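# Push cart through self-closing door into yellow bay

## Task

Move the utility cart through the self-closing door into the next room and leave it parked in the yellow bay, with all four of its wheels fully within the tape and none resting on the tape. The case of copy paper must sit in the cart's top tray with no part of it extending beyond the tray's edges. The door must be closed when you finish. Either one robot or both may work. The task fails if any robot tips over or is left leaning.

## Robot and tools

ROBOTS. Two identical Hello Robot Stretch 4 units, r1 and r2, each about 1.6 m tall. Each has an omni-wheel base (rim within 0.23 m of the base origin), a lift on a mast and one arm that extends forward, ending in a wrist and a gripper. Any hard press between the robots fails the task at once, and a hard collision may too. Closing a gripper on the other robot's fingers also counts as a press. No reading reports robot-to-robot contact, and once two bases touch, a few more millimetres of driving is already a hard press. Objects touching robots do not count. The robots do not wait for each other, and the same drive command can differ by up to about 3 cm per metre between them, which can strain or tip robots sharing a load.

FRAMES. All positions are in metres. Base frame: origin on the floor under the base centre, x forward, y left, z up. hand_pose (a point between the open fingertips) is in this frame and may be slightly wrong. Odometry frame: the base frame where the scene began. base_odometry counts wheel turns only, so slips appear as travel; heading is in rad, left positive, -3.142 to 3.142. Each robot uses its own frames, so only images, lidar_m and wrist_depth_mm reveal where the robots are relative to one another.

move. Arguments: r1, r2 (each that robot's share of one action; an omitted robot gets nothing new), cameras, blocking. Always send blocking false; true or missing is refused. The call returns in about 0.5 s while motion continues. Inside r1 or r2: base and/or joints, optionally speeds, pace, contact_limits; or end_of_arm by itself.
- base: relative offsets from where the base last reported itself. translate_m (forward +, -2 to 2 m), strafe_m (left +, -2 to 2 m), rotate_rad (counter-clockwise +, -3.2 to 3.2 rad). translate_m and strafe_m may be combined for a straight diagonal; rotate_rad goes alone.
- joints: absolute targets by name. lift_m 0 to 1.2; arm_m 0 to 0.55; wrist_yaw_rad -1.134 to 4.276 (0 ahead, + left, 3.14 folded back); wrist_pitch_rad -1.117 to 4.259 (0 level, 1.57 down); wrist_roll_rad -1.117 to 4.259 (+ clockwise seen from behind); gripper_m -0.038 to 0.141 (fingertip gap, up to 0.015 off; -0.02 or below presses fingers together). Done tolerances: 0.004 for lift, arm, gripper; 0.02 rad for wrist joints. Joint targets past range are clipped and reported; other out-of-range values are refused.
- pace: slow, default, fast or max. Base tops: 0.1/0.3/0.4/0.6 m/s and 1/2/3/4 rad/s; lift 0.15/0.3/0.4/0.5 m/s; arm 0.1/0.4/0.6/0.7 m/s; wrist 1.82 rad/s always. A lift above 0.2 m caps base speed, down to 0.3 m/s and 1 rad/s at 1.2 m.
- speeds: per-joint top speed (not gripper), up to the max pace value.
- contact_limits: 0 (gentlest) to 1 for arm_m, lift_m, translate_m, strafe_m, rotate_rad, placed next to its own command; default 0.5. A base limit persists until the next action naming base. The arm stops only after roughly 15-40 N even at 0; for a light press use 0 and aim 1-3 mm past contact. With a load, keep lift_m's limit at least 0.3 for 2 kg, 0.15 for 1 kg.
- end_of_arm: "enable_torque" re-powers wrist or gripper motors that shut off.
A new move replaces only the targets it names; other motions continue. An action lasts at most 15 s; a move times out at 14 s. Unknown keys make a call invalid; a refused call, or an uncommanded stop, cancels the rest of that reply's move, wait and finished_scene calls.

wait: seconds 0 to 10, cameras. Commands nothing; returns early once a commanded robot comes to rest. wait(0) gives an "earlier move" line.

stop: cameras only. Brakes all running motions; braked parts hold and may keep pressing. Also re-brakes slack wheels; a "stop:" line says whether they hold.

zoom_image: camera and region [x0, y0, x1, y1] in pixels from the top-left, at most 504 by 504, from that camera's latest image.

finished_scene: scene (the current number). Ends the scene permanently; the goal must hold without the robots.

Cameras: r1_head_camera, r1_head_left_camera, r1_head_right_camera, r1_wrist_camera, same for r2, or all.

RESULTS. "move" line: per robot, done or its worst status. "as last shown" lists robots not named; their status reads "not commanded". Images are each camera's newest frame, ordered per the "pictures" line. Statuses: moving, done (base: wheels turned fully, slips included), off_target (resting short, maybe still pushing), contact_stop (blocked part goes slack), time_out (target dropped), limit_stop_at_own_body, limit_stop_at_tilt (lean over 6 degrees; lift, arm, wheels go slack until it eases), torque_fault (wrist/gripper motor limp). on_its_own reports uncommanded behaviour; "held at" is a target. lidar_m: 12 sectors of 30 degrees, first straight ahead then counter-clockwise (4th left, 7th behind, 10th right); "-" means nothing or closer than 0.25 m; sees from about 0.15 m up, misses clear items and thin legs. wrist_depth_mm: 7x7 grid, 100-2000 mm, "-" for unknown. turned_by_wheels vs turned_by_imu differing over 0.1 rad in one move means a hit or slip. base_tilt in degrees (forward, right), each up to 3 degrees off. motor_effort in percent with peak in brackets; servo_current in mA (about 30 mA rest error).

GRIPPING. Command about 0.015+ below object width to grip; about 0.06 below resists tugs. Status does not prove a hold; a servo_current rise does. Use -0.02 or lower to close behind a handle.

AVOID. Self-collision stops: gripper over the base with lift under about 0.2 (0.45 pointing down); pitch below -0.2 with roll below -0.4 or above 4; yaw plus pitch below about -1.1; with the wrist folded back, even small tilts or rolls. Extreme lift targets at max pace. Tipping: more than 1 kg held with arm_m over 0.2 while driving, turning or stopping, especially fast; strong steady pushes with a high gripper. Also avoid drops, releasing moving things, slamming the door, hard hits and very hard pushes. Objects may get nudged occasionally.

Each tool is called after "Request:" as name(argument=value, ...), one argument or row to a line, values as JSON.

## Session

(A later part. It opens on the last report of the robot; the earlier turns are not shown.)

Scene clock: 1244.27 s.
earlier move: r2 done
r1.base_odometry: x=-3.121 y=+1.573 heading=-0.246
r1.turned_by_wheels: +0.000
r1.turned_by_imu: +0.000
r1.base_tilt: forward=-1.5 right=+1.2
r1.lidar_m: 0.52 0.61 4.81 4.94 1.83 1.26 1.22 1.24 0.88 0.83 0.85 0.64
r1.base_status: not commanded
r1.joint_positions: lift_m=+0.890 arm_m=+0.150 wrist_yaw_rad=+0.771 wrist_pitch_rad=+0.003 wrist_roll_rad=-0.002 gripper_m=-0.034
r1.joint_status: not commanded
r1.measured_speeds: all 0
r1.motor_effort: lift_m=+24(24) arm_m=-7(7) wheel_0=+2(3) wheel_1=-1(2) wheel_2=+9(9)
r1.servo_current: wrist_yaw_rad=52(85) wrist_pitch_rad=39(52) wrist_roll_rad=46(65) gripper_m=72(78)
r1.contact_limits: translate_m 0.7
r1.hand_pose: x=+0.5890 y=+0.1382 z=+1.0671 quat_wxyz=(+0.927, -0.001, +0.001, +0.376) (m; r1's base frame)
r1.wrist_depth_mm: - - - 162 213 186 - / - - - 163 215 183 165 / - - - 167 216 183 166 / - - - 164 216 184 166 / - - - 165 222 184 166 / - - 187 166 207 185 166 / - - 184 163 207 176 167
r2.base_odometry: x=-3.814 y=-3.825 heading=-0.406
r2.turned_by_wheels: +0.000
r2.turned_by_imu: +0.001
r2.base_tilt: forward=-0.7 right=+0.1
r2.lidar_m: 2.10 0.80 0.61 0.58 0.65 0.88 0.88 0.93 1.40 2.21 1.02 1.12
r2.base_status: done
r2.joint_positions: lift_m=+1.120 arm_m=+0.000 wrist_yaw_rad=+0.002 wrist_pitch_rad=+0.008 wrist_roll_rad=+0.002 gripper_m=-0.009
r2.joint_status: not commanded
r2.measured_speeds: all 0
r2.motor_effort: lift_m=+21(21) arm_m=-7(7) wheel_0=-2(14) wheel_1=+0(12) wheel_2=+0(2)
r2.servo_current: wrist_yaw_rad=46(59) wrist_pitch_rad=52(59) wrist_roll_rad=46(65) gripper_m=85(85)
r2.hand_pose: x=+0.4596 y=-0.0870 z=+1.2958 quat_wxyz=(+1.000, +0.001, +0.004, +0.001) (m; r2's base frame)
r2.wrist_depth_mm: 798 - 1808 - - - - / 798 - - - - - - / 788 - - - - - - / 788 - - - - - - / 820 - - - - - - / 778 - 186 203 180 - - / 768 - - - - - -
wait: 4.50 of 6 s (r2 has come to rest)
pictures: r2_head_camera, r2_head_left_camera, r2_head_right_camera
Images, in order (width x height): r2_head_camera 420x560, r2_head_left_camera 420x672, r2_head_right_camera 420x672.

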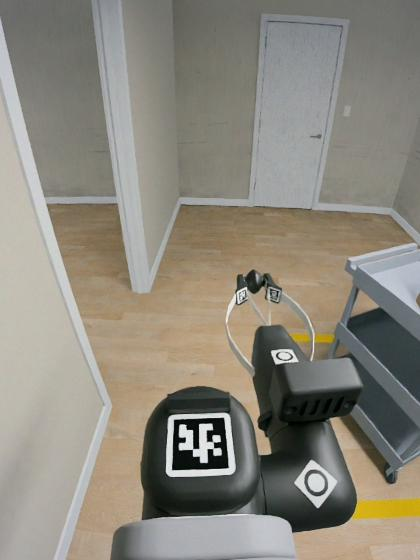

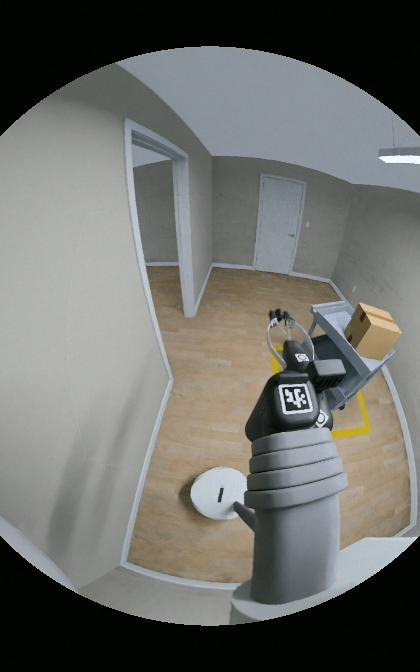

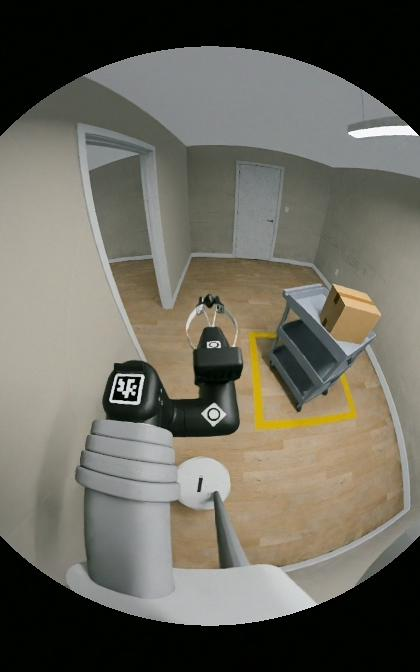

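Request:
move(
  blocking=false,
  r2={"base":{"translate_m":1.5,"strafe_m":0.02}},
  cameras=[],
)

Request:
wait(
  seconds=8,
  cameras=[],
)

Request:
move(
  blocking=false,
  r2={"base":{"rotate_rad":-2.1}},
  cameras=[],
)

Request:
wait(
  seconds=5,
  cameras=["r2_head_camera","r2_head_left_camera","r2_head_right_camera"],
)

Scene clock: 1258.60 s.
move: r2 moving
r1: as last shown
r1.lidar_m: 0.53 0.61 4.79 4.94 1.83 1.26 1.21 1.24 0.88 0.82 0.85 0.63
r1.motor_effort: lift_m=+24(24) arm_m=-7(7) wheel_0=+2(2) wheel_1=-1(2) wheel_2=+9(9)
r1.servo_current: wrist_yaw_rad=52(78) wrist_pitch_rad=39(46) wrist_roll_rad=39(65) gripper_m=72(72)
r1.contact_limits: translate_m 0.7
r1.wrist_depth_mm: - - - 163 213 186 - / - - - 163 214 183 166 / - - - 167 216 183 166 / - - - 164 216 185 166 / - - - 165 223 184 166 / - - 187 165 207 185 167 / - - 184 163 208 177 166
r2.base_odometry: x=-3.785 y=-3.836 heading=-0.406
r2.turned_by_wheels: +0.000
r2.turned_by_imu: +0.001
r2.base_tilt: forward=-0.7 right=+0.1
r2.lidar_m: 2.07 0.78 0.61 0.58 0.65 0.93 0.91 0.99 1.47 2.20 1.00 1.11
r2.base_status: translate_m moving; strafe_m moving
r2.joint_positions: lift_m=+1.120 arm_m=+0.000 wrist_yaw_rad=+0.002 wrist_pitch_rad=+0.008 wrist_roll_rad=+0.002 gripper_m=-0.009
r2.joint_status: not commanded
r2.measured_speeds: translate_m=+0.121 strafe_m=+0.002 rotate_rad=-0.003 lift_m=+0.000 arm_m=+0.000 wrist_yaw_rad=+0.000 wrist_pitch_rad=+0.000 wrist_roll_rad=+0.000
r2.motor_effort: lift_m=+21(21) arm_m=-7(7) wheel_0=+6(9) wheel_1=+8(9) wheel_2=-12(13)
r2.servo_current: wrist_yaw_rad=39(59) wrist_pitch_rad=52(52) wrist_roll_rad=52(52) gripper_m=78(85)
r2.hand_pose: x=+0.4596 y=-0.0870 z=+1.2958 quat_wxyz=(+1.000, +0.001, +0.004, +0.001) (m; r2's base frame)
r2.wrist_depth_mm: 759 - - - - - - / 768 - - - - - - / 768 - - - - - - / 759 - - - - - - / 788 - - - - - - / 768 - 186 204 181 - - / 768 - - - - - -
pictures: none
No camera images: "cameras" was empty.

Scene clock: 1264.60 s.
earlier move: r2 done
r1.base_odometry: x=-3.121 y=+1.573 heading=-0.246
r1.turned_by_wheels: +0.000
r1.turned_by_imu: +0.000
r1.base_tilt: forward=-1.6 right=+1.3
r1.lidar_m: 0.54 0.61 4.78 4.93 1.82 1.27 1.21 1.24 0.90 0.82 0.87 0.64
r1.base_status: not commanded
r1.joint_positions: lift_m=+0.890 arm_m=+0.150 wrist_yaw_rad=+0.771 wrist_pitch_rad=+0.003 wrist_roll_rad=-0.002 gripper_m=-0.034
r1.joint_status: not commanded
r1.measured_speeds: all 0
r1.motor_effort: lift_m=+24(24) arm_m=-7(7) wheel_0=+2(3) wheel_1=-2(2) wheel_2=+9(9)
r1.servo_current: wrist_yaw_rad=65(91) wrist_pitch_rad=39(52) wrist_roll_rad=39(78) gripper_m=65(78)
r1.contact_limits: translate_m 0.7
r1.hand_pose: x=+0.5890 y=+0.1382 z=+1.0671 quat_wxyz=(+0.927, -0.001, +0.001, +0.376) (m; r1's base frame)
r1.wrist_depth_mm: - - - 163 214 186 - / - - - 163 215 182 165 / - - - 167 216 183 165 / - - - 164 216 185 166 / - - - 165 222 184 166 / - - 187 166 206 185 166 / - - 183 163 207 177 166
r2.base_odometry: x=-2.428 y=-4.398 heading=-0.406
r2.turned_by_wheels: +0.000
r2.turned_by_imu: +0.003
r2.base_tilt: forward=-0.7 right=+0.1
r2.lidar_m: 1.22 0.69 3.85 1.32 0.64 0.70 2.35 1.21 0.76 1.00 2.56 2.40
r2.base_status: done
r2.joint_positions: lift_m=+1.120 arm_m=+0.000 wrist_yaw_rad=+0.002 wrist_pitch_rad=+0.008 wrist_roll_rad=+0.002 gripper_m=-0.009
r2.joint_status: not commanded
r2.measured_speeds: all 0
r2.motor_effort: lift_m=+20(21) arm_m=-7(7) wheel_0=+2(11) wheel_1=+4(10) wheel_2=-2(14)
r2.servo_current: wrist_yaw_rad=46(59) wrist_pitch_rad=52(59) wrist_roll_rad=46(65) gripper_m=85(85)
r2.hand_pose: x=+0.4596 y=-0.0870 z=+1.2958 quat_wxyz=(+1.000, +0.001, +0.004, +0.001) (m; r2's base frame)
r2.wrist_depth_mm: - - - - - - - / - - - - - - - / - - - - - - 1921 / - - - - - - 1921 / - - - - - - 1921 / - - 181 202 180 - 1921 / - - - - - - -
wait: 6.00 of 8 s (r2 has come to rest)
pictures: none
No camera images: "cameras" was empty.

Scene clock: 1265.10 s.
move: r2 moving
r1: as last shown
r1.base_tilt: forward=-1.6 right=+1.2
r1.lidar_m: 0.54 0.61 4.79 4.94 1.81 1.28 1.22 1.25 0.89 0.82 0.86 0.62
r1.motor_effort: lift_m=+24(24) arm_m=-7(7) wheel_0=+3(3) wheel_1=-1(2) wheel_2=+8(9)
r1.servo_current: wrist_yaw_rad=65(72) wrist_pitch_rad=46(46) wrist_roll_rad=39(65) gripper_m=65(72)
r1.contact_limits: translate_m 0.7
r1.wrist_depth_mm: - - - 162 213 186 - / - - - 163 215 183 165 / - - - 167 216 184 166 / - - - 164 217 185 166 / - - - 165 222 184 166 / - - 187 166 206 185 166 / - - 183 163 208 177 166
r2.base_odometry: x=-2.428 y=-4.398 heading=-0.561
r2.turned_by_wheels: -0.156
r2.turned_by_imu: -0.151
r2.base_tilt: forward=-0.7 right=+0.1
r2.lidar_m: 2.02 0.64 0.71 6.38 0.74 0.64 1.46 2.42 0.78 0.75 2.45 2.49
r2.base_status: rotate_rad moving
r2.joint_positions: lift_m=+1.120 arm_m=+0.000 wrist_yaw_rad=+0.002 wrist_pitch_rad=+0.008 wrist_roll_rad=+0.002 gripper_m=-0.009
r2.joint_status: not commanded
r2.measured_speeds: translate_m=+0.000 strafe_m=+0.001 rotate_rad=-0.600 lift_m=+0.000 arm_m=+0.000 wrist_yaw_rad=+0.000 wrist_pitch_rad=+0.000 wrist_roll_rad=+0.000
r2.motor_effort: lift_m=+20(21) arm_m=-7(7) wheel_0=+6(10) wheel_1=+8(9) wheel_2=+9(10)
r2.servo_current: wrist_yaw_rad=39(59) wrist_pitch_rad=46(52) wrist_roll_rad=39(65) gripper_m=85(85)
r2.hand_pose: x=+0.4596 y=-0.0870 z=+1.2958 quat_wxyz=(+1.000, +0.001, +0.004, +0.001) (m; r2's base frame)
r2.wrist_depth_mm: - - - - - - - / - - - - - - - / - - - - - - - / - - - - - - - / - - - - - - - / - - 184 202 181 - - / - - - - - - -
pictures: none
No camera images: "cameras" was empty.

Scene clock: 1267.57 s.
earlier move: r2 done
r1.base_odometry: x=-3.121 y=+1.573 heading=-0.246
r1.turned_by_wheels: +0.000
r1.turned_by_imu: +0.000
r1.base_tilt: forward=-1.5 right=+1.2
r1.lidar_m: 0.51 0.62 4.78 4.94 1.81 1.30 1.22 1.25 0.87 0.82 0.85 0.64
r1.base_status: not commanded
r1.joint_positions: lift_m=+0.890 arm_m=+0.150 wrist_yaw_rad=+0.771 wrist_pitch_rad=+0.003 wrist_roll_rad=-0.002 gripper_m=-0.034
r1.joint_status: not commanded
r1.measured_speeds: all 0
r1.motor_effort: lift_m=+24(24) arm_m=-7(7) wheel_0=+2(3) wheel_1=-1(2) wheel_2=+9(9)
r1.servo_current: wrist_yaw_rad=72(85) wrist_pitch_rad=46(52) wrist_roll_rad=33(72) gripper_m=65(72)
r1.contact_limits: translate_m 0.7
r1.hand_pose: x=+0.5890 y=+0.1382 z=+1.0671 quat_wxyz=(+0.927, -0.001, +0.001, +0.376) (m; r1's base frame)
r1.wrist_depth_mm: - - - 163 213 185 - / - - - 163 215 183 165 / - - - 167 216 183 165 / - - - 164 215 184 166 / - - - 165 222 185 166 / - - 187 166 206 185 167 / - - 183 162 207 178 167
r2.base_odometry: x=-2.428 y=-4.398 heading=-2.505
r2.turned_by_wheels: -1.943
r2.turned_by_imu: -1.891
r2.base_tilt: forward=-0.7 right=+0.1
r2.lidar_m: 0.76 0.97 2.60 2.41 1.18 0.68 - 1.27 0.65 0.70 2.35 1.16
r2.base_status: done
r2.joint_positions: lift_m=+1.120 arm_m=+0.000 wrist_yaw_rad=+0.002 wrist_pitch_rad=+0.008 wrist_roll_rad=+0.002 gripper_m=-0.009
r2.joint_status: not commanded
r2.measured_speeds: all 0
r2.motor_effort: lift_m=+20(21) arm_m=-7(7) wheel_0=+5(10) wheel_1=+4(10) wheel_2=+5(10)
r2.servo_current: wrist_yaw_rad=59(59) wrist_pitch_rad=52(52) wrist_roll_rad=59(65) gripper_m=78(91)
r2.hand_pose: x=+0.4596 y=-0.0870 z=+1.2958 quat_wxyz=(+1.000, +0.001, +0.004, +0.001) (m; r2's base frame)
r2.wrist_depth_mm: - - - - - - - / - - - - - - - / - - - - - - - / - - - - - - - / - - - - - - - / - - 187 202 181 - - / - 139 - - - - -
wait: 2.47 of 5 s (r2 has come to rest)
pictures: r2_head_camera, r2_head_left_camera, r2_head_right_camera
Images, in order (width x height): r2_head_camera 420x560, r2_head_left_camera 420x672, r2_head_right_camera 420x672.

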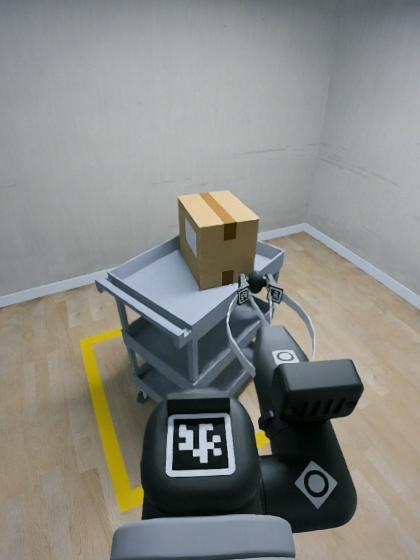

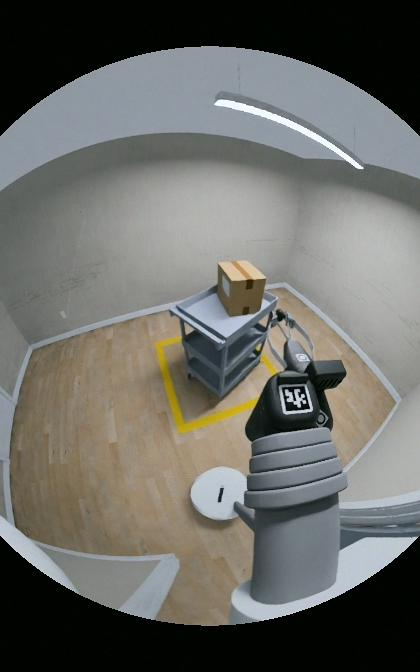

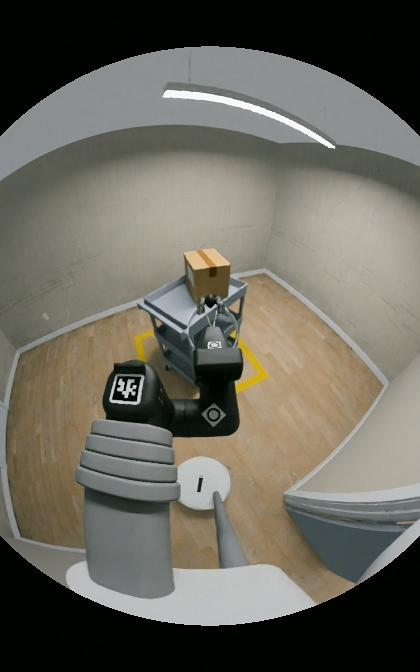

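Request:
zoom_image(
  camera="r2_head_left_camera",
  region=[140, 250, 310, 440],
)

Request:
zoom_image(
  camera="r2_head_camera",
  region=[70, 180, 310, 420],
)

Scaled by 2.653 from the camera's 420x672 image, which has a finer 600x960 frame.

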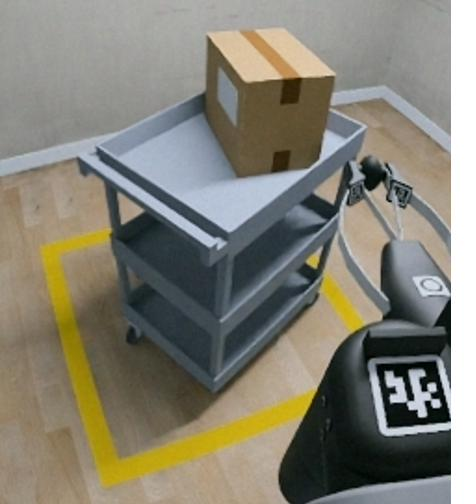

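Scaled by 2.100 from the camera's 420x560 image, which has a finer 1200x1600 frame.

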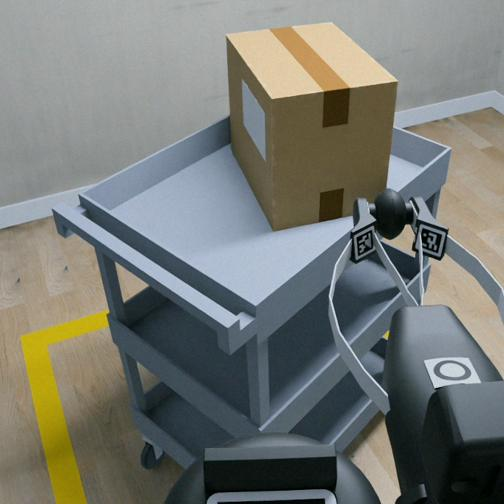

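Request:
move(
  blocking=false,
  r2={"base":{"translate_m":0.05,"strafe_m":0.9}},
  cameras=[],
)

Request:
wait(
  seconds=6,
  cameras=["r2_head_left_camera","r2_head_right_camera"],
)

Scene clock: 1278.67 s.
move: r2 moving
r1: as last shown
r1.base_tilt: forward=-1.6 right=+1.2
r1.lidar_m: 0.53 0.61 4.78 4.94 1.84 1.30 1.20 1.24 0.88 0.83 0.86 0.64
r1.motor_effort: lift_m=+24(24) arm_m=-7(7) wheel_0=+2(2) wheel_1=-1(2) wheel_2=+9(9)
r1.servo_current: wrist_yaw_rad=72(78) wrist_pitch_rad=39(46) wrist_roll_rad=59(65) gripper_m=72(78)
r1.contact_limits: translate_m 0.7
r1.wrist_depth_mm: - - - 163 214 186 - / - - - 164 215 183 165 / - - - 167 216 183 166 / - - - 164 216 184 166 / - - - 165 222 185 166 / - - 188 166 206 185 167 / - - 183 163 207 177 166
r2.base_odometry: x=-2.409 y=-4.428 heading=-2.505
r2.turned_by_wheels: +0.000
r2.turned_by_imu: +0.000
r2.base_tilt: forward=-0.7 right=+0.1
r2.lidar_m: 0.78 1.02 2.57 2.39 1.23 0.68 - 1.35 0.68 0.70 2.37 1.14
r2.base_status: translate_m moving; strafe_m moving
r2.joint_positions: lift_m=+1.120 arm_m=+0.000 wrist_yaw_rad=+0.002 wrist_pitch_rad=+0.008 wrist_roll_rad=+0.002 gripper_m=-0.009
r2.joint_status: not commanded
r2.measured_speeds: translate_m=+0.006 strafe_m=+0.135 rotate_rad=+0.006 lift_m=+0.000 arm_m=+0.000 wrist_yaw_rad=+0.000 wrist_pitch_rad=+0.000 wrist_roll_rad=+0.000
r2.motor_effort: lift_m=+20(20) arm_m=-7(7) wheel_0=-10(10) wheel_1=+10(13) wheel_2=-4(6)
r2.servo_current: wrist_yaw_rad=46(52) wrist_pitch_rad=59(59) wrist_roll_rad=46(65) gripper_m=72(85)
r2.hand_pose: x=+0.4596 y=-0.0870 z=+1.2958 quat_wxyz=(+1.000, +0.001, +0.004, +0.001) (m; r2's base frame)
r2.wrist_depth_mm: - - - - - - - / - - - - - - - / - - - - - - - / - - - - - - - / - - - - - - - / - - 188 202 180 - - / - 139 - - - - -
pictures: none
No camera images: "cameras" was empty.

Scene clock: 1282.53 s.
earlier move: r2 done
r1.base_odometry: x=-3.121 y=+1.573 heading=-0.246
r1.turned_by_wheels: +0.000
r1.turned_by_imu: +0.000
r1.base_tilt: forward=-1.6 right=+1.3
r1.lidar_m: 0.53 0.61 4.78 4.94 1.82 1.27 1.21 1.26 0.87 0.82 0.86 0.62
r1.base_status: not commanded
r1.joint_positions: lift_m=+0.890 arm_m=+0.150 wrist_yaw_rad=+0.771 wrist_pitch_rad=+0.003 wrist_roll_rad=-0.002 gripper_m=-0.034
r1.joint_status: not commanded
r1.measured_speeds: all 0
r1.motor_effort: lift_m=+24(24) arm_m=-7(7) wheel_0=+2(3) wheel_1=-2(2) wheel_2=+8(9)
r1.servo_current: wrist_yaw_rad=59(91) wrist_pitch_rad=39(52) wrist_roll_rad=52(65) gripper_m=72(78)
r1.contact_limits: translate_m 0.7
r1.hand_pose: x=+0.5890 y=+0.1382 z=+1.0671 quat_wxyz=(+0.927, -0.001, +0.001, +0.376) (m; r1's base frame)
r1.wrist_depth_mm: - - - 162 213 186 - / - - - 163 215 182 164 / - - - 167 216 184 166 / - - - 164 215 184 166 / - - - 165 222 184 166 / - - 187 166 207 185 167 / - - 184 163 208 177 167
r2.base_odometry: x=-1.933 y=-5.152 heading=-2.505
r2.turned_by_wheels: +0.000
r2.turned_by_imu: +0.001
r2.base_tilt: forward=-0.7 right=+0.0
r2.lidar_m: 2.02 1.99 2.04 1.57 1.57 1.06 0.83 0.79 1.62 1.54 1.06 1.06
r2.base_status: done
r2.joint_positions: lift_m=+1.120 arm_m=+0.000 wrist_yaw_rad=+0.002 wrist_pitch_rad=+0.008 wrist_roll_rad=+0.002 gripper_m=-0.009
r2.joint_status: not commanded
r2.measured_speeds: all 0
r2.motor_effort: lift_m=+20(20) arm_m=-7(7) wheel_0=-3(13) wheel_1=+1(13) wheel_2=-5(8)
r2.servo_current: wrist_yaw_rad=46(59) wrist_pitch_rad=52(59) wrist_roll_rad=59(65) gripper_m=78(91)
r2.hand_pose: x=+0.4596 y=-0.0870 z=+1.2958 quat_wxyz=(+1.000, +0.001, +0.004, +0.001) (m; r2's base frame)
r2.wrist_depth_mm: - - - - - - - / - - - - - - - / - - - - - - - / - - - - - - - / - - - - - - - / - - 181 194 180 - - / - - - - - - 1042
wait: 3.87 of 6 s (r2 has come to rest)
pictures: r2_head_left_camera, r2_head_right_camera
Images, in order (width x height): r2_head_left_camera 420x672, r2_head_right_camera 420x672.

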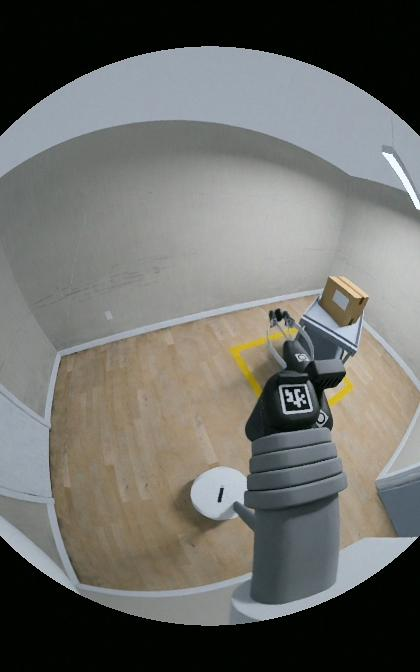

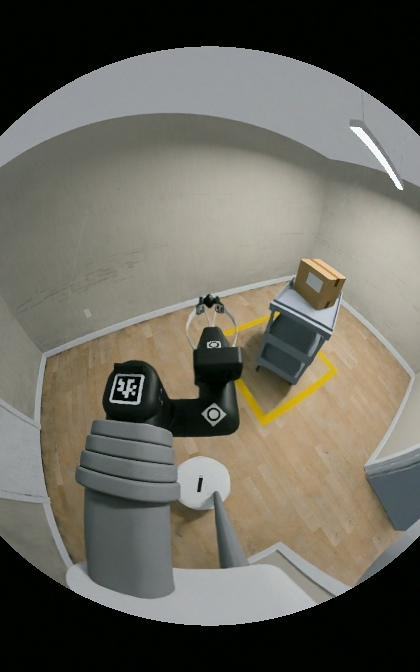

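Request:
move(
  blocking=false,
  r1={"joints":{"gripper_m":0.13}},
  cameras=[],
)

Request:
wait(
  seconds=2,
  cameras=["r1_head_camera"],
)

Request:
wait(
  seconds=4,
  cameras=["r1_head_camera","r1_head_left_camera"],
)

Scene clock: 1287.83 s.
move: r1 moving
r1.base_odometry: x=-3.121 y=+1.573 heading=-0.247
r1.turned_by_wheels: +0.000
r1.turned_by_imu: +0.000
r1.base_tilt: forward=-1.6 right=+1.3
r1.lidar_m: 0.53 0.60 4.78 4.95 1.81 1.29 1.22 1.27 0.89 0.82 0.85 0.62
r1.base_status: not commanded
r1.joint_positions: lift_m=+0.890 arm_m=+0.150 wrist_yaw_rad=+0.769 wrist_pitch_rad=+0.003 wrist_roll_rad=-0.002 gripper_m=-0.009
r1.joint_status: gripper_m moving
r1.measured_speeds: translate_m=+0.000 strafe_m=+0.000 rotate_rad=-0.001 lift_m=+0.000 arm_m=+0.000 wrist_yaw_rad=-0.027 wrist_pitch_rad=+0.000 wrist_roll_rad=+0.000
r1.motor_effort: lift_m=+24(24) arm_m=-7(7) wheel_0=+2(2) wheel_1=-1(2) wheel_2=+8(9)
r1.servo_current: wrist_yaw_rad=59(72) wrist_pitch_rad=33(52) wrist_roll_rad=46(52) gripper_m=78(85)
r1.contact_limits: translate_m 0.7
r1.hand_pose: x=+0.5892 y=+0.1377 z=+1.0671 quat_wxyz=(+0.927, -0.001, +0.001, +0.375) (m; r1's base frame)
r1.wrist_depth_mm: - - - 167 213 186 167 / - - - 168 219 183 167 / - - - 169 220 187 168 / - - - 169 220 187 168 / - - - 170 222 189 170 / - - 208 168 206 189 170 / - - 182 168 213 185 -
r2: as last shown
r2.turned_by_imu: +0.000
r2.base_tilt: forward=-0.7 right=+0.1
r2.lidar_m: 2.01 1.99 1.99 1.61 1.57 1.04 0.84 0.80 1.60 1.54 1.04 1.06
r2.motor_effort: lift_m=+20(20) arm_m=-7(7) wheel_0=-3(4) wheel_1=+1(1) wheel_2=-5(5)
r2.servo_current: wrist_yaw_rad=59(59) wrist_pitch_rad=52(52) wrist_roll_rad=46(52) gripper_m=78(85)
r2.wrist_depth_mm: - - - - - - - / - - - - - - - / - - - - - - - / - - - - - - - / - - - - - - - / - - 182 194 181 - - / - - - - - - 1042
pictures: none
No camera images: "cameras" was empty.

Scene clock: 1289.73 s.
earlier move: r1 done
r1.base_odometry: x=-3.121 y=+1.573 heading=-0.247
r1.turned_by_wheels: -0.001
r1.turned_by_imu: -0.001
r1.base_tilt: forward=-1.6 right=+1.3
r1.lidar_m: 0.89 3.58 4.78 4.95 1.82 1.30 1.21 1.24 0.87 0.82 0.84 0.90
r1.base_status: not commanded
r1.joint_positions: lift_m=+0.890 arm_m=+0.150 wrist_yaw_rad=+0.762 wrist_pitch_rad=+0.003 wrist_roll_rad=-0.002 gripper_m=+0.130
r1.joint_status: all done
r1.measured_speeds: all 0
r1.motor_effort: lift_m=+24(24) arm_m=-5(7) wheel_0=+0(3) wheel_1=+0(2) wheel_2=-1(9)
r1.servo_current: wrist_yaw_rad=59(72) wrist_pitch_rad=46(52) wrist_roll_rad=46(72) gripper_m=52(85)
r1.contact_limits: translate_m 0.7
r1.hand_pose: x=+0.5900 y=+0.1359 z=+1.0671 quat_wxyz=(+0.928, -0.001, +0.001, +0.372) (m; r1's base frame)
r1.wrist_depth_mm: - - - - - - 442 / - - - - - - 442 / - - - - - - 452 / - - - - - - 452 / - - - - - - 452 / - 211 - - - 196 449 / - - - 146 - - 449
r2.base_odometry: x=-1.933 y=-5.152 heading=-2.505
r2.turned_by_wheels: +0.000
r2.turned_by_imu: +0.000
r2.base_tilt: forward=-0.7 right=+0.1
r2.lidar_m: 2.03 1.97 2.04 1.59 1.58 1.06 0.83 0.81 1.57 1.51 1.07 1.07
r2.base_status: not commanded
r2.joint_positions: lift_m=+1.120 arm_m=+0.000 wrist_yaw_rad=+0.002 wrist_pitch_rad=+0.008 wrist_roll_rad=+0.002 gripper_m=-0.009
r2.joint_status: not commanded
r2.measured_speeds: all 0
r2.motor_effort: lift_m=+20(20) arm_m=-7(7) wheel_0=-3(4) wheel_1=+1(1) wheel_2=-5(5)
r2.servo_current: wrist_yaw_rad=46(59) wrist_pitch_rad=46(59) wrist_roll_rad=39(59) gripper_m=85(85)
r2.hand_pose: x=+0.4596 y=-0.0870 z=+1.2958 quat_wxyz=(+1.000, +0.001, +0.004, +0.001) (m; r2's base frame)
r2.wrist_depth_mm: - - - - - - - / - - - - - - - / - - - - - - - / - - - - - - - / - - - - - - - / - - 181 194 181 - - / - - - - - - 1042
wait: 1.90 of 2 s (r1 has come to rest)
pictures: r1_head_camera
Images, in order (width x height): r1_head_camera 420x560.

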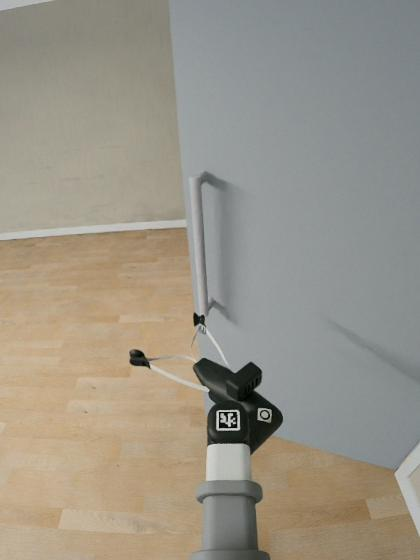

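Scene clock: 1293.73 s.
r1.base_odometry: x=-3.121 y=+1.573 heading=-0.247
r1.turned_by_wheels: +0.000
r1.turned_by_imu: +0.000
r1.base_tilt: forward=-1.6 right=+1.2
r1.lidar_m: 2.85 3.62 4.78 4.94 1.84 1.30 1.23 1.24 0.87 0.82 0.85 1.13
r1.base_status: not commanded
r1.joint_positions: lift_m=+0.890 arm_m=+0.150 wrist_yaw_rad=+0.762 wrist_pitch_rad=+0.003 wrist_roll_rad=-0.002 gripper_m=+0.130
r1.joint_status: all done
r1.measured_speeds: all 0
r1.motor_effort: lift_m=+24(24) arm_m=-5(7) wheel_0=+1(3) wheel_1=+0(2) wheel_2=-1(9)
r1.servo_current: wrist_yaw_rad=46(72) wrist_pitch_rad=39(52) wrist_roll_rad=20(72) gripper_m=52(85)
r1.contact_limits: translate_m 0.7
r1.hand_pose: x=+0.5900 y=+0.1359 z=+1.0671 quat_wxyz=(+0.928, -0.001, +0.001, +0.372) (m; r1's base frame)
r1.wrist_depth_mm: - - - - - - - / - - - - - - - / - - - - - - - / - - - - - - - / - - - - - - - / - 210 - - - 196 - / - - - 147 - - -
r2.base_odometry: x=-1.933 y=-5.152 heading=-2.505
r2.turned_by_wheels: +0.000
r2.turned_by_imu: +0.001
r2.base_tilt: forward=-0.7 right=+0.1
r2.lidar_m: 2.02 1.96 2.07 1.62 1.58 1.09 0.84 0.81 1.09 1.50 1.08 1.06
r2.base_status: not commanded
r2.joint_positions: lift_m=+1.120 arm_m=+0.000 wrist_yaw_rad=+0.002 wrist_pitch_rad=+0.008 wrist_roll_rad=+0.002 gripper_m=-0.009
r2.joint_status: not commanded
r2.measured_speeds: all 0
r2.motor_effort: lift_m=+20(20) arm_m=-7(7) wheel_0=-3(4) wheel_1=+1(1) wheel_2=-5(5)
r2.servo_current: wrist_yaw_rad=46(59) wrist_pitch_rad=52(59) wrist_roll_rad=52(59) gripper_m=78(85)
r2.hand_pose: x=+0.4596 y=-0.0870 z=+1.2958 quat_wxyz=(+1.000, +0.001, +0.004, +0.001) (m; r2's base frame)
r2.wrist_depth_mm: - - - - - - - / - - - - - - - / - - - - - - - / - - - - - - - / - - - - - - - / - - 181 193 181 - - / - - - - - - 1042
wait: 4.00 s; at rest by 0.27 s
pictures: r1_head_camera, r1_head_left_camera
Images, in order (width x height): r1_head_camera 420x560, r1_head_left_camera 420x672.

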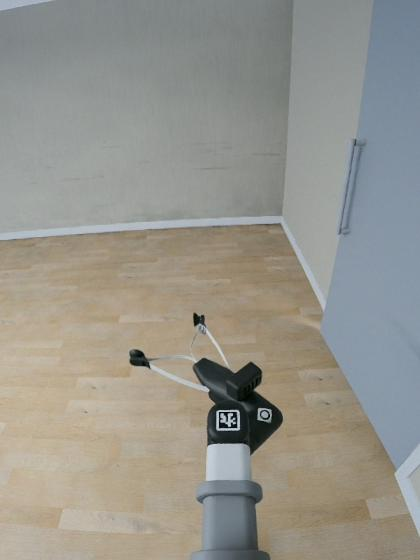

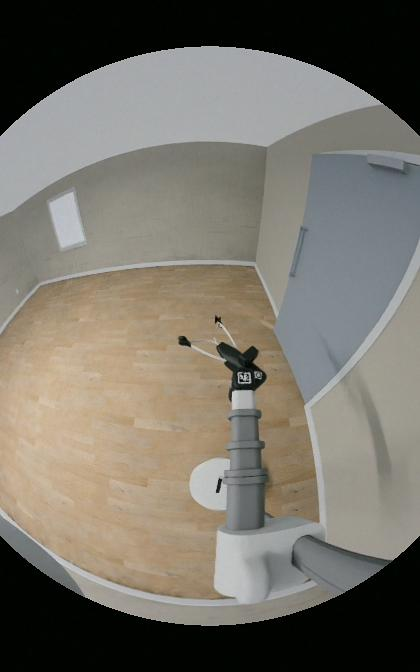

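Closing; check again, also cart once more.

Request:
wait(
  seconds=3,
  cameras=["r1_head_left_camera","r2_head_right_camera"],
)

Request:
zoom_image(
  camera="r1_head_left_camera",
  region=[230, 130, 420, 440],
)

Request:
zoom_image(
  camera="r2_head_right_camera",
  region=[200, 240, 420, 560],
)

Scene clock: 1300.33 s.
r1.base_odometry: x=-3.121 y=+1.573 heading=-0.247
r1.turned_by_wheels: +0.000
r1.turned_by_imu: +0.000
r1.base_tilt: forward=-1.6 right=+1.3
r1.lidar_m: 2.88 3.58 4.75 4.93 1.84 1.30 1.22 1.25 0.85 0.82 0.86 1.17
r1.base_status: not commanded
r1.joint_positions: lift_m=+0.890 arm_m=+0.150 wrist_yaw_rad=+0.762 wrist_pitch_rad=+0.003 wrist_roll_rad=-0.002 gripper_m=+0.130
r1.joint_status: all done
r1.measured_speeds: all 0
r1.motor_effort: lift_m=+24(24) arm_m=-5(7) wheel_0=+0(3) wheel_1=+0(2) wheel_2=-1(9)
r1.servo_current: wrist_yaw_rad=46(72) wrist_pitch_rad=39(52) wrist_roll_rad=52(72) gripper_m=39(85)
r1.contact_limits: translate_m 0.7
r1.hand_pose: x=+0.5900 y=+0.1359 z=+1.0671 quat_wxyz=(+0.928, -0.001, +0.001, +0.372) (m; r1's base frame)
r1.wrist_depth_mm: - - - - - - - / - - - - - - - / - - - - - - - / - - - - - - - / - - - - - - - / - 210 - - - 196 - / - - - 147 - - -
r2.base_odometry: x=-1.933 y=-5.152 heading=-2.505
r2.turned_by_wheels: +0.000
r2.turned_by_imu: +0.001
r2.base_tilt: forward=-0.8 right=+0.1
r2.lidar_m: 2.04 1.97 2.05 1.59 1.56 1.04 0.84 0.79 0.98 1.46 1.08 1.06
r2.base_status: not commanded
r2.joint_positions: lift_m=+1.120 arm_m=+0.000 wrist_yaw_rad=+0.002 wrist_pitch_rad=+0.008 wrist_roll_rad=+0.002 gripper_m=-0.009
r2.joint_status: not commanded
r2.measured_speeds: all 0
r2.motor_effort: lift_m=+20(20) arm_m=-6(7) wheel_0=-3(4) wheel_1=+1(1) wheel_2=-5(5)
r2.servo_current: wrist_yaw_rad=39(59) wrist_pitch_rad=39(59) wrist_roll_rad=59(59) gripper_m=85(85)
r2.hand_pose: x=+0.4596 y=-0.0870 z=+1.2958 quat_wxyz=(+1.000, +0.001, +0.004, +0.001) (m; r2's base frame)
r2.wrist_depth_mm: - - - - - - - / - - - - - - - / - - - - - - - / - - - - - - - / - - - - - - - / - - 182 193 181 - - / - - - - - - 1042
wait: 3.00 s; at rest from the start
pictures: r1_head_left_camera, r2_head_right_camera
Images, in order (width x height): r1_head_left_camera 420x672, r2_head_right_camera 420x672.

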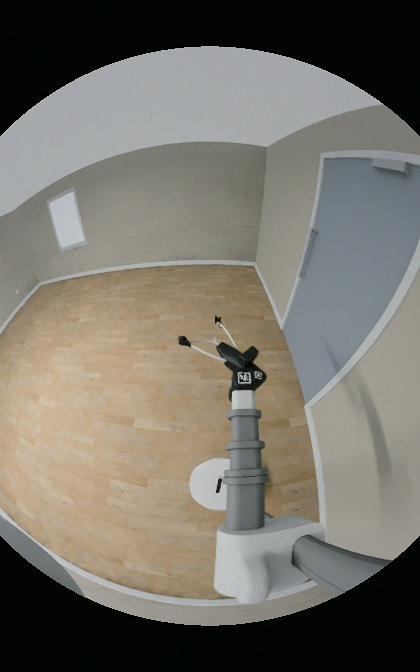

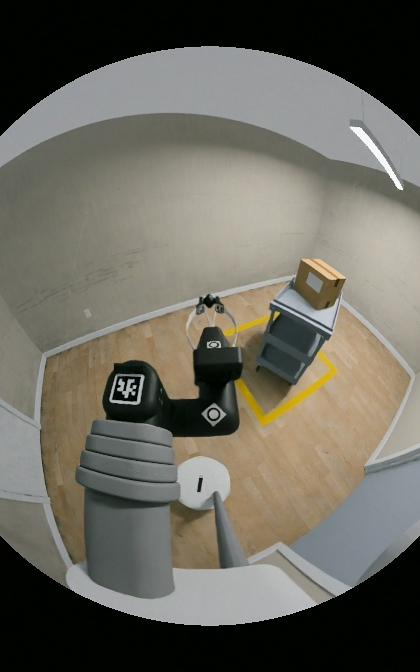

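Scaled by 1.626 from the camera's 420x672 image, which has a finer 600x960 frame.

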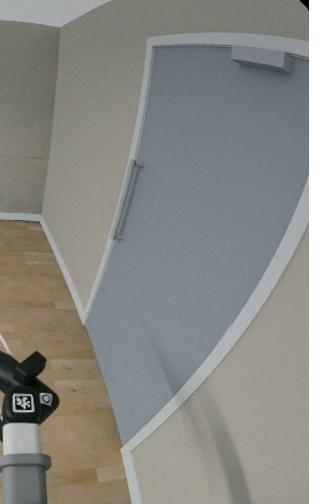

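Scaled by 1.575 from the camera's 420x672 image, which has a finer 600x960 frame.

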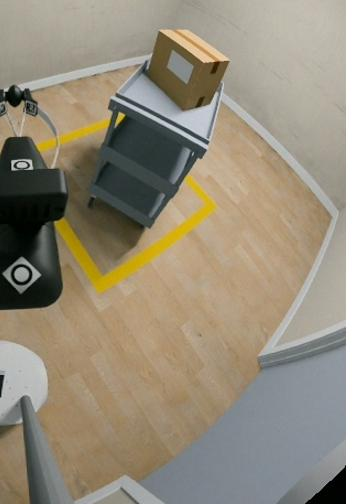

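Request:
wait(
  seconds=4,
  cameras=["r1_head_left_camera"],
)

Request:
zoom_image(
  camera="r1_head_left_camera",
  region=[260, 130, 420, 440],
)

Scene clock: 1306.93 s.
r1.base_odometry: x=-3.121 y=+1.573 heading=-0.247
r1.turned_by_wheels: +0.000
r1.turned_by_imu: +0.000
r1.base_tilt: forward=-1.6 right=+1.3
r1.lidar_m: 2.87 3.61 4.78 4.94 1.83 1.30 1.21 1.26 0.87 0.81 0.85 1.15
r1.base_status: not commanded
r1.joint_positions: lift_m=+0.890 arm_m=+0.150 wrist_yaw_rad=+0.762 wrist_pitch_rad=+0.003 wrist_roll_rad=-0.002 gripper_m=+0.130
r1.joint_status: all done
r1.measured_speeds: all 0
r1.motor_effort: lift_m=+24(24) arm_m=-5(7) wheel_0=+0(3) wheel_1=+0(2) wheel_2=-1(9)
r1.servo_current: wrist_yaw_rad=52(72) wrist_pitch_rad=39(52) wrist_roll_rad=33(72) gripper_m=46(85)
r1.contact_limits: translate_m 0.7
r1.hand_pose: x=+0.5900 y=+0.1359 z=+1.0671 quat_wxyz=(+0.928, -0.001, +0.001, +0.372) (m; r1's base frame)
r1.wrist_depth_mm: - - - - - - - / - - - - - - - / - - - - - - - / - - - - - - - / - - - - - - - / - 210 - - - 197 - / - - - 146 - - -
r2.base_odometry: x=-1.933 y=-5.152 heading=-2.505
r2.turned_by_wheels: +0.000
r2.turned_by_imu: +0.001
r2.base_tilt: forward=-0.7 right=+0.1
r2.lidar_m: 2.03 1.97 2.04 1.61 1.58 1.07 0.83 0.81 0.98 1.47 1.07 1.06
r2.base_status: not commanded
r2.joint_positions: lift_m=+1.120 arm_m=+0.000 wrist_yaw_rad=+0.002 wrist_pitch_rad=+0.008 wrist_roll_rad=+0.002 gripper_m=-0.009
r2.joint_status: not commanded
r2.measured_speeds: all 0
r2.motor_effort: lift_m=+20(20) arm_m=-7(7) wheel_0=-3(4) wheel_1=+1(1) wheel_2=-5(5)
r2.servo_current: wrist_yaw_rad=46(59) wrist_pitch_rad=46(59) wrist_roll_rad=46(59) gripper_m=78(85)
r2.hand_pose: x=+0.4596 y=-0.0870 z=+1.2958 quat_wxyz=(+1.000, +0.001, +0.004, +0.001) (m; r2's base frame)
r2.wrist_depth_mm: - - - - - - - / - - - - - - - / - - - - - - - / - - - - - - - / - - - - - - - / - - 181 194 180 - - / - - - - - - 1042
wait: 4.00 s; at rest from the start
pictures: r1_head_left_camera
Images, in order (width x height): r1_head_left_camera 420x672.

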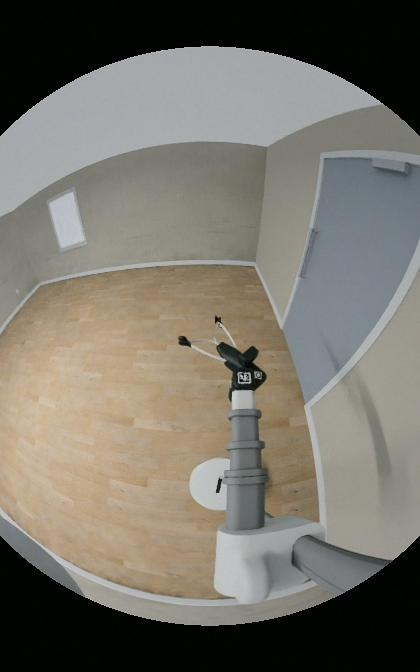

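Scaled by 1.626 from the camera's 420x672 image, which has a finer 600x960 frame.

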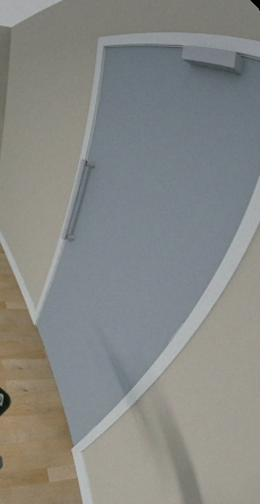

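Request:
finished_scene(
  scene=1,
)

The scene is finished: the task was done.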